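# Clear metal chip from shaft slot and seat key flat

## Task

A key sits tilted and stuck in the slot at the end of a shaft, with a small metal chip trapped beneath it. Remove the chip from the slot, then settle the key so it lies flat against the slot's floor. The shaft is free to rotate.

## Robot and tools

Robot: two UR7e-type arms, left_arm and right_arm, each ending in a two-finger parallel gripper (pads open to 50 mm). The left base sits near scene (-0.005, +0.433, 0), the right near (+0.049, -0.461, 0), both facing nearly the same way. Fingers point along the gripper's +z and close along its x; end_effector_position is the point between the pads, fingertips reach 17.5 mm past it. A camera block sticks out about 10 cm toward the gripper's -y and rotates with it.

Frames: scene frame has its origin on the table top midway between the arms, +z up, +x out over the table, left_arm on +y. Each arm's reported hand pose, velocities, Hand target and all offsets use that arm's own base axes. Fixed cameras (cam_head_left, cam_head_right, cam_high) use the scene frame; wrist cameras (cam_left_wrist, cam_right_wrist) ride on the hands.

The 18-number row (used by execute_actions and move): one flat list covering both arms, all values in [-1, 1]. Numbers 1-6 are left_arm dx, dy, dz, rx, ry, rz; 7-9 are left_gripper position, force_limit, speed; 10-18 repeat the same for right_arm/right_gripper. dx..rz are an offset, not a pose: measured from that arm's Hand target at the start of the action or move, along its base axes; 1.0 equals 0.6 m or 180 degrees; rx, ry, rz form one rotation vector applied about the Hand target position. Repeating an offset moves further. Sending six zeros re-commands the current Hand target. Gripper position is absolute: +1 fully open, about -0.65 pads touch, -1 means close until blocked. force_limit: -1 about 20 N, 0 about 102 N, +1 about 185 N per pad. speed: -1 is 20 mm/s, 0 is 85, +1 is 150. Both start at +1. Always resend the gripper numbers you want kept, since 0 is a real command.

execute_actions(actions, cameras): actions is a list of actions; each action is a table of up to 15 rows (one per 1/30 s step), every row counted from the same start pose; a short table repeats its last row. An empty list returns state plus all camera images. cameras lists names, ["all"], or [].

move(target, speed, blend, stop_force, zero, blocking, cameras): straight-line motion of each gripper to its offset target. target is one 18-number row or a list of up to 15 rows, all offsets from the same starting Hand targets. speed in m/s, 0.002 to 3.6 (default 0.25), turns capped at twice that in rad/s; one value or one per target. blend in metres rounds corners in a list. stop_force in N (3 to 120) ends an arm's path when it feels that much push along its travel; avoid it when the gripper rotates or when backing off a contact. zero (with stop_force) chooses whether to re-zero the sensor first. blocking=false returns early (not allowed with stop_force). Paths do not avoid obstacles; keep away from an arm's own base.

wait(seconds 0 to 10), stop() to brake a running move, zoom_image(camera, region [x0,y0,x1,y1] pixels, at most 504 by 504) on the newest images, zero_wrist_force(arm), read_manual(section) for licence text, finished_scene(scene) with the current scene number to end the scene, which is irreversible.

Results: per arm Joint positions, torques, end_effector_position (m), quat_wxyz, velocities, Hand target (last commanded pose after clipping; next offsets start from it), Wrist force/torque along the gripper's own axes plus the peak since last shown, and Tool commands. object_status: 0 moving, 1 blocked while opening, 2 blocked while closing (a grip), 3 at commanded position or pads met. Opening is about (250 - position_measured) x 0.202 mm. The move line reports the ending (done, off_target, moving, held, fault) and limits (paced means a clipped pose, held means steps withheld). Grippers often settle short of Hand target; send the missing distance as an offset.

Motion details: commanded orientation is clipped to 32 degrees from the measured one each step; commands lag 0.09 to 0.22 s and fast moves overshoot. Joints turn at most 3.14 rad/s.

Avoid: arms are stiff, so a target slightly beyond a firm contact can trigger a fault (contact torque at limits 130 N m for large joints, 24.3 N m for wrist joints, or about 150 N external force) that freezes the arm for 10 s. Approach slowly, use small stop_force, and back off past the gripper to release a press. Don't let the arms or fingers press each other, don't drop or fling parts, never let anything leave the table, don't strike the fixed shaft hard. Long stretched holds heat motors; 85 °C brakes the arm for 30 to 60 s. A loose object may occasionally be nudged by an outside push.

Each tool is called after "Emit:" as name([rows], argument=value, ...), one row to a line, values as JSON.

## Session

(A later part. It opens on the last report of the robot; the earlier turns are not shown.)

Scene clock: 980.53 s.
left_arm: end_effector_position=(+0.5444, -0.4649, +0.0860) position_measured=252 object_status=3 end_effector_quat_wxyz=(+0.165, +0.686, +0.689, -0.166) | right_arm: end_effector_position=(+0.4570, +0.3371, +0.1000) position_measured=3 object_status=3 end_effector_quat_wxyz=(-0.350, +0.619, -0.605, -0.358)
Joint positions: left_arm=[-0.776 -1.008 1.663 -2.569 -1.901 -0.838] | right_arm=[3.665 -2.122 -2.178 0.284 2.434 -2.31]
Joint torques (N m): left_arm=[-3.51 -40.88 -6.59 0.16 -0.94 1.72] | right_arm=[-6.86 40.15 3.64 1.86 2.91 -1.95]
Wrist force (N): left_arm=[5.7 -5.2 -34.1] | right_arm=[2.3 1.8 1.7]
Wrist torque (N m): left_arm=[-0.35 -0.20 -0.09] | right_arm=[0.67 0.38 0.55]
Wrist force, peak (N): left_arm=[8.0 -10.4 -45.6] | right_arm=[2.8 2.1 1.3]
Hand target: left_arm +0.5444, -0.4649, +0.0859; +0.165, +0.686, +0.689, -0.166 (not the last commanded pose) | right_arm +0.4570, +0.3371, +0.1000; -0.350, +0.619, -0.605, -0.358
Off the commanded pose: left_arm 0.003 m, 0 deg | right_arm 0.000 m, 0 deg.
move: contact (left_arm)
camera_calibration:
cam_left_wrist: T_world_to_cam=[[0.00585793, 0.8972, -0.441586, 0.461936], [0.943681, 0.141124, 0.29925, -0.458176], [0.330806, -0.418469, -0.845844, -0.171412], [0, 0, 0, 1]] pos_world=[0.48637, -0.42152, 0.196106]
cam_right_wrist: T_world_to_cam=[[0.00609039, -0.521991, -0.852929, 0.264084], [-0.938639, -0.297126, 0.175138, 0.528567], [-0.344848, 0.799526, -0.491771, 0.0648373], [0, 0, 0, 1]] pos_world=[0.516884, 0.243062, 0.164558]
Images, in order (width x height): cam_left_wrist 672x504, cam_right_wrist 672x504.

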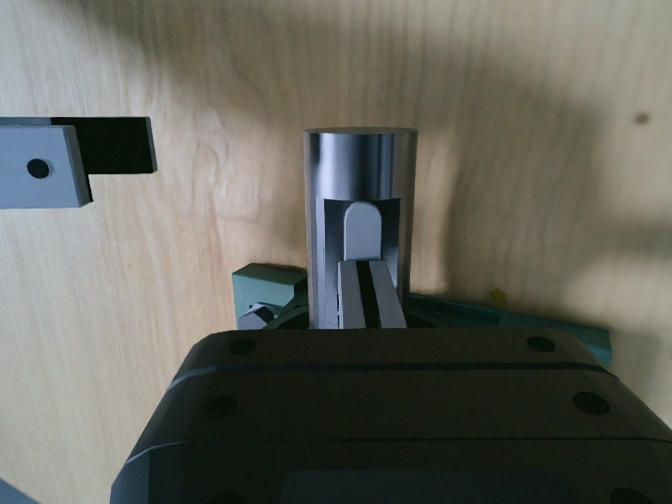

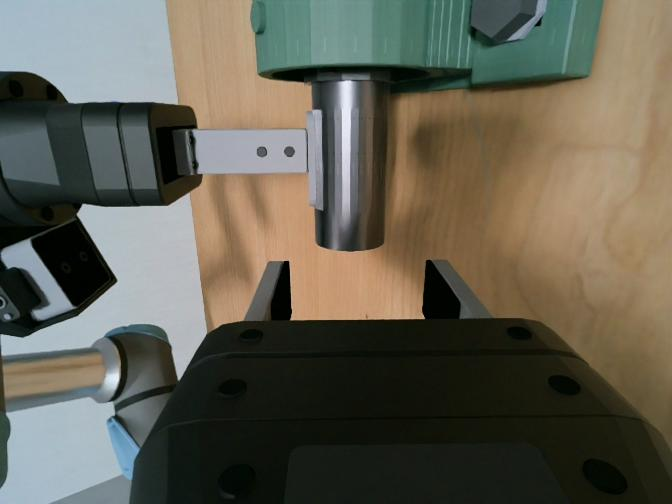

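Emit:
move([
  [0,0.00151,0.00297,0,0,0,-1,-0.5,0,0,0,0,0,0,0,1,0,-0.5],
  [-0.025,0.00151,0.00297,0,0,0,-1,-0.5,0,0,0,0,0,0,0,1,0,-0.5],
], speed=0.04)

Emit:
move(target=[0,-0.00378,-0.00743,0,0,0,-1,-0.5,0,0,0,0,0,0,0,1,0,-0.5], speed=0.005, stop_force=40)

Emit:
move([
  [0,0.00151,0.00297,0,0,0,-1,-0.5,0,0,0,0,0,0,0,1,0,-0.5],
  [0.045,0.00151,0.00297,0,0,0,-1,-0.5,0,0,0,0,0,0,0,1,0,-0.5],
], speed=0.04)

Emit:
move(target=[0,-0.00378,-0.00743,0,0,0,-1,-0.5,0,0,0,0,0,0,0,1,0,-0.5], speed=0.005, stop_force=40)

Emit:
move(target=[0,0.0303,0.0594,0,0,0,-1,-0.5,0,0,0,0,0,0,0,1,0,-0.5], speed=0.08, cameras=["cam_left_wrist","cam_right_wrist"])

Emit:
zoom_image(camera="cam_right_wrist", region=[260, 100, 380, 220])

Emit:
zoom_image(camera="cam_left_wrist", region=[270, 90, 470, 290])

Scene clock: 1001.90 s.
left_arm: end_effector_position=(+0.5295, -0.4640, +0.0877) position_measured=252 object_status=3 end_effector_quat_wxyz=(+0.165, +0.686, +0.689, -0.166) | right_arm: end_effector_position=(+0.4570, +0.3371, +0.1000) position_measured=3 object_status=3 end_effector_quat_wxyz=(-0.350, +0.619, -0.605, -0.358)
Joint positions: left_arm=[-0.791 -1.035 1.704 -2.588 -1.896 -0.853] | right_arm=[3.665 -2.122 -2.178 0.284 2.434 -2.31]
Joint torques (N m): left_arm=[-13.33 -61 -7.92 -4.86 1.05 -3] | right_arm=[-7.29 41.71 3.65 1.84 2.93 -1.87]
Wrist force (N): left_arm=[1.8 -0.5 1.7] | right_arm=[2.5 1.8 1.4]
Wrist torque (N m): left_arm=[0.01 -0.29 -0.05] | right_arm=[0.66 0.34 0.54]
Wrist force, peak (N): left_arm=[5.4 -5.0 -34.4] | right_arm=[2.6 2.0 1.7]
Hand target: left_arm +0.5294, -0.4640, +0.0877; +0.165, +0.686, +0.689, -0.166 | right_arm +0.4570, +0.3371, +0.1000; -0.350, +0.619, -0.605, -0.358
Off the commanded pose: left_arm 0.000 m, 0 deg | right_arm 0.000 m, 0 deg.
move: done

Scene clock: 1003.83 s.
left_arm: end_effector_position=(+0.5294, -0.4649, +0.0859) position_measured=252 object_status=3 end_effector_quat_wxyz=(+0.165, +0.686, +0.689, -0.166) | right_arm: end_effector_position=(+0.4570, +0.3371, +0.1000) position_measured=3 object_status=3 end_effector_quat_wxyz=(-0.350, +0.619, -0.605, -0.358)
Joint positions: left_arm=[-0.793 -1.031 1.704 -2.593 -1.895 -0.854] | right_arm=[3.665 -2.122 -2.178 0.284 2.434 -2.31]
Joint torques (N m): left_arm=[-1.19 -40.3 1.66 -0.07 -1.71 1.82] | right_arm=[-7.8 40.25 4.55 1.78 2.98 -2.01]
Wrist force (N): left_arm=[3.4 -2.3 -32.6] | right_arm=[2.5 1.7 1.5]
Wrist torque (N m): left_arm=[-0.31 -0.21 -0.08] | right_arm=[0.64 0.35 0.54]
Wrist force, peak (N): left_arm=[9.1 -11.3 -45.1] | right_arm=[2.6 2.1 1.6]
Hand target: left_arm +0.5294, -0.4649, +0.0859; +0.165, +0.686, +0.689, -0.166 (not the last commanded pose) | right_arm +0.4570, +0.3371, +0.1000; -0.350, +0.619, -0.605, -0.358
Off the commanded pose: left_arm 0.003 m, 0 deg | right_arm 0.000 m, 0 deg.
move: contact (left_arm)

Scene clock: 1005.50 s.
left_arm: end_effector_position=(+0.5563, -0.4640, +0.0877) position_measured=252 object_status=3 end_effector_quat_wxyz=(+0.165, +0.686, +0.689, -0.166) | right_arm: end_effector_position=(+0.4570, +0.3371, +0.1000) position_measured=3 object_status=3 end_effector_quat_wxyz=(-0.350, +0.619, -0.605, -0.358)
Joint positions: left_arm=[-0.762 -0.993 1.63 -2.546 -1.906 -0.824] | right_arm=[3.665 -2.122 -2.178 0.284 2.434 -2.31]
Joint torques (N m): left_arm=[11.49 -34.47 -36.57 -2 -2.04 2.46] | right_arm=[-8.27 41.73 3.64 1.79 2.99 -1.93]
Wrist force (N): left_arm=[1.8 -0.4 1.6] | right_arm=[2.4 1.7 1.7]
Wrist torque (N m): left_arm=[0.02 -0.28 -0.11] | right_arm=[0.63 0.37 0.54]
Wrist force, peak (N): left_arm=[3.5 -2.5 -32.4] | right_arm=[2.6 2.0 1.5]
Hand target: left_arm +0.5564, -0.4640, +0.0877; +0.165, +0.686, +0.689, -0.166 | right_arm +0.4570, +0.3371, +0.1000; -0.350, +0.619, -0.605, -0.358
Off the commanded pose: left_arm 0.000 m, 0 deg | right_arm 0.000 m, 0 deg.
move: done

Scene clock: 1007.30 s.
left_arm: end_effector_position=(+0.5565, -0.4650, +0.0860) position_measured=252 object_status=3 end_effector_quat_wxyz=(+0.165, +0.686, +0.689, -0.166) | right_arm: end_effector_position=(+0.4570, +0.3371, +0.1000) position_measured=3 object_status=3 end_effector_quat_wxyz=(-0.350, +0.619, -0.605, -0.358)
Joint positions: left_arm=[-0.762 -0.989 1.629 -2.55 -1.906 -0.825] | right_arm=[3.665 -2.122 -2.178 0.284 2.434 -2.31]
Joint torques (N m): left_arm=[0.82 -41.36 -0.95 -0.25 -1.65 1.59] | right_arm=[-7.27 40.86 4.01 1.78 3.04 -2.02]
Wrist force (N): left_arm=[6.2 -5.4 -35.2] | right_arm=[2.5 1.7 1.6]
Wrist torque (N m): left_arm=[-0.18 -0.16 -0.10] | right_arm=[0.65 0.34 0.53]
Wrist force, peak (N): left_arm=[8.1 -10.1 -46.1] | right_arm=[2.5 2.1 1.8]
Hand target: left_arm +0.5565, -0.4649, +0.0860; +0.165, +0.686, +0.689, -0.166 (not the last commanded pose) | right_arm +0.4570, +0.3371, +0.1000; -0.350, +0.619, -0.605, -0.358
Off the commanded pose: left_arm 0.003 m, 0 deg | right_arm 0.000 m, 0 deg.
move: contact (left_arm)

Scene clock: 1008.30 s.
left_arm: end_effector_position=(+0.5565, -0.4468, +0.1215) position_measured=252 object_status=3 end_effector_quat_wxyz=(+0.165, +0.686, +0.689, -0.166) | right_arm: end_effector_position=(+0.4570, +0.3371, +0.1000) position_measured=3 object_status=3 end_effector_quat_wxyz=(-0.350, +0.619, -0.605, -0.358)
Joint positions: left_arm=[-0.742 -1.057 1.631 -2.478 -1.912 -0.804] | right_arm=[3.665 -2.122 -2.178 0.284 2.434 -2.31]
Joint torques (N m): left_arm=[11.91 -60.46 -38.43 -1.58 -2.09 2.77] | right_arm=[-7.32 40.52 4.56 1.95 2.87 -2.17]
Wrist force (N): left_arm=[1.7 -0.8 1.8] | right_arm=[2.1 1.7 1.8]
Wrist torque (N m): left_arm=[-0.02 -0.29 -0.11] | right_arm=[0.64 0.41 0.54]
Wrist force, peak (N): left_arm=[5.9 -5.3 -34.6] | right_arm=[2.6 2.2 1.7]
Hand target: left_arm +0.5565, -0.4467, +0.1216; +0.165, +0.686, +0.689, -0.166 | right_arm +0.4570, +0.3371, +0.1000; -0.350, +0.619, -0.605, -0.358
Off the commanded pose: left_arm 0.000 m, 0 deg | right_arm 0.000 m, 0 deg.
move: done
camera_calibration:
cam_left_wrist: T_world_to_cam=[[0.00570679, 0.897032, -0.441929, 0.461299], [0.943537, 0.141549, 0.299501, -0.482508], [0.331217, -0.418686, -0.845575, -0.138091], [0, 0, 0, 1]] pos_world=[0.49837, -0.403318, 0.231607]
cam_right_wrist: T_world_to_cam=[[0.00609039, -0.521991, -0.852929, 0.264084], [-0.938639, -0.297126, 0.175138, 0.528567], [-0.344848, 0.799526, -0.491771, 0.0648373], [0, 0, 0, 1]] pos_world=[0.516884, 0.243062, 0.164558]
Images, in order (width x height): cam_left_wrist 672x504, cam_right_wrist 672x504.

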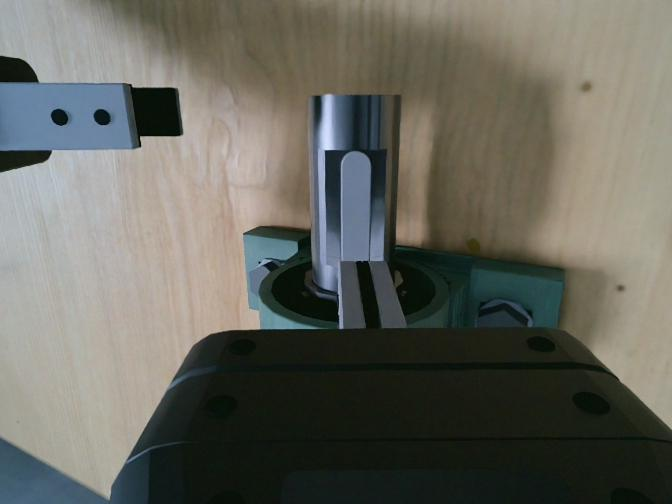

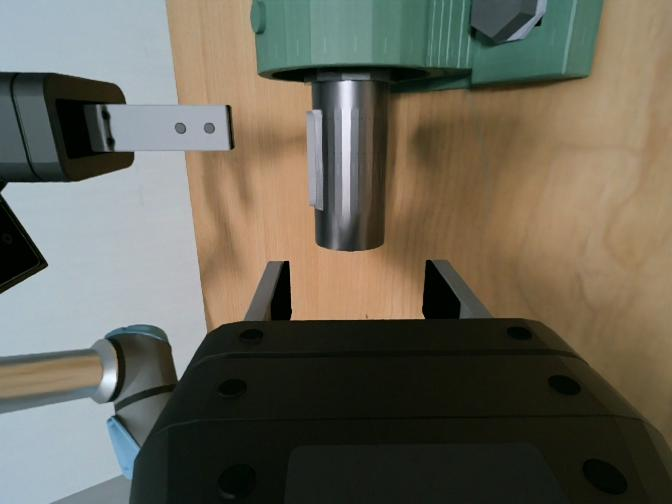

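Scaled by 4.200 from the camera's 672x504 image, which has a finer 960x720 frame.

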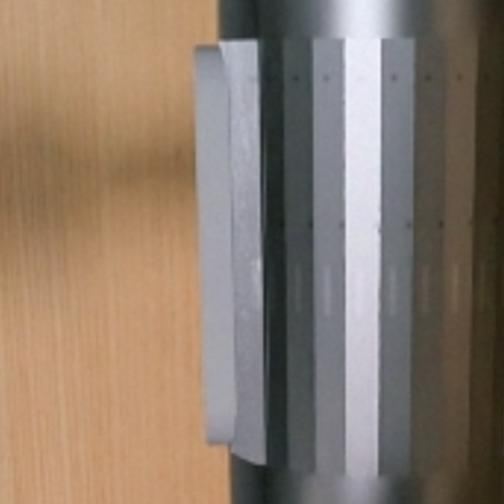

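Scaled by 2.520 from the camera's 672x504 image, which has a finer 960x720 frame.

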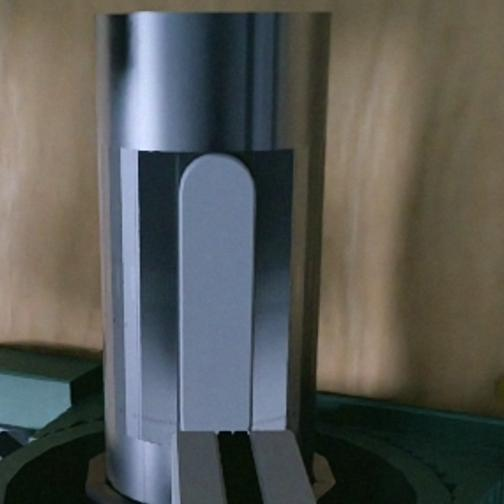

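Emit:
finished_scene(scene=2)

The scene is finished: the task was done.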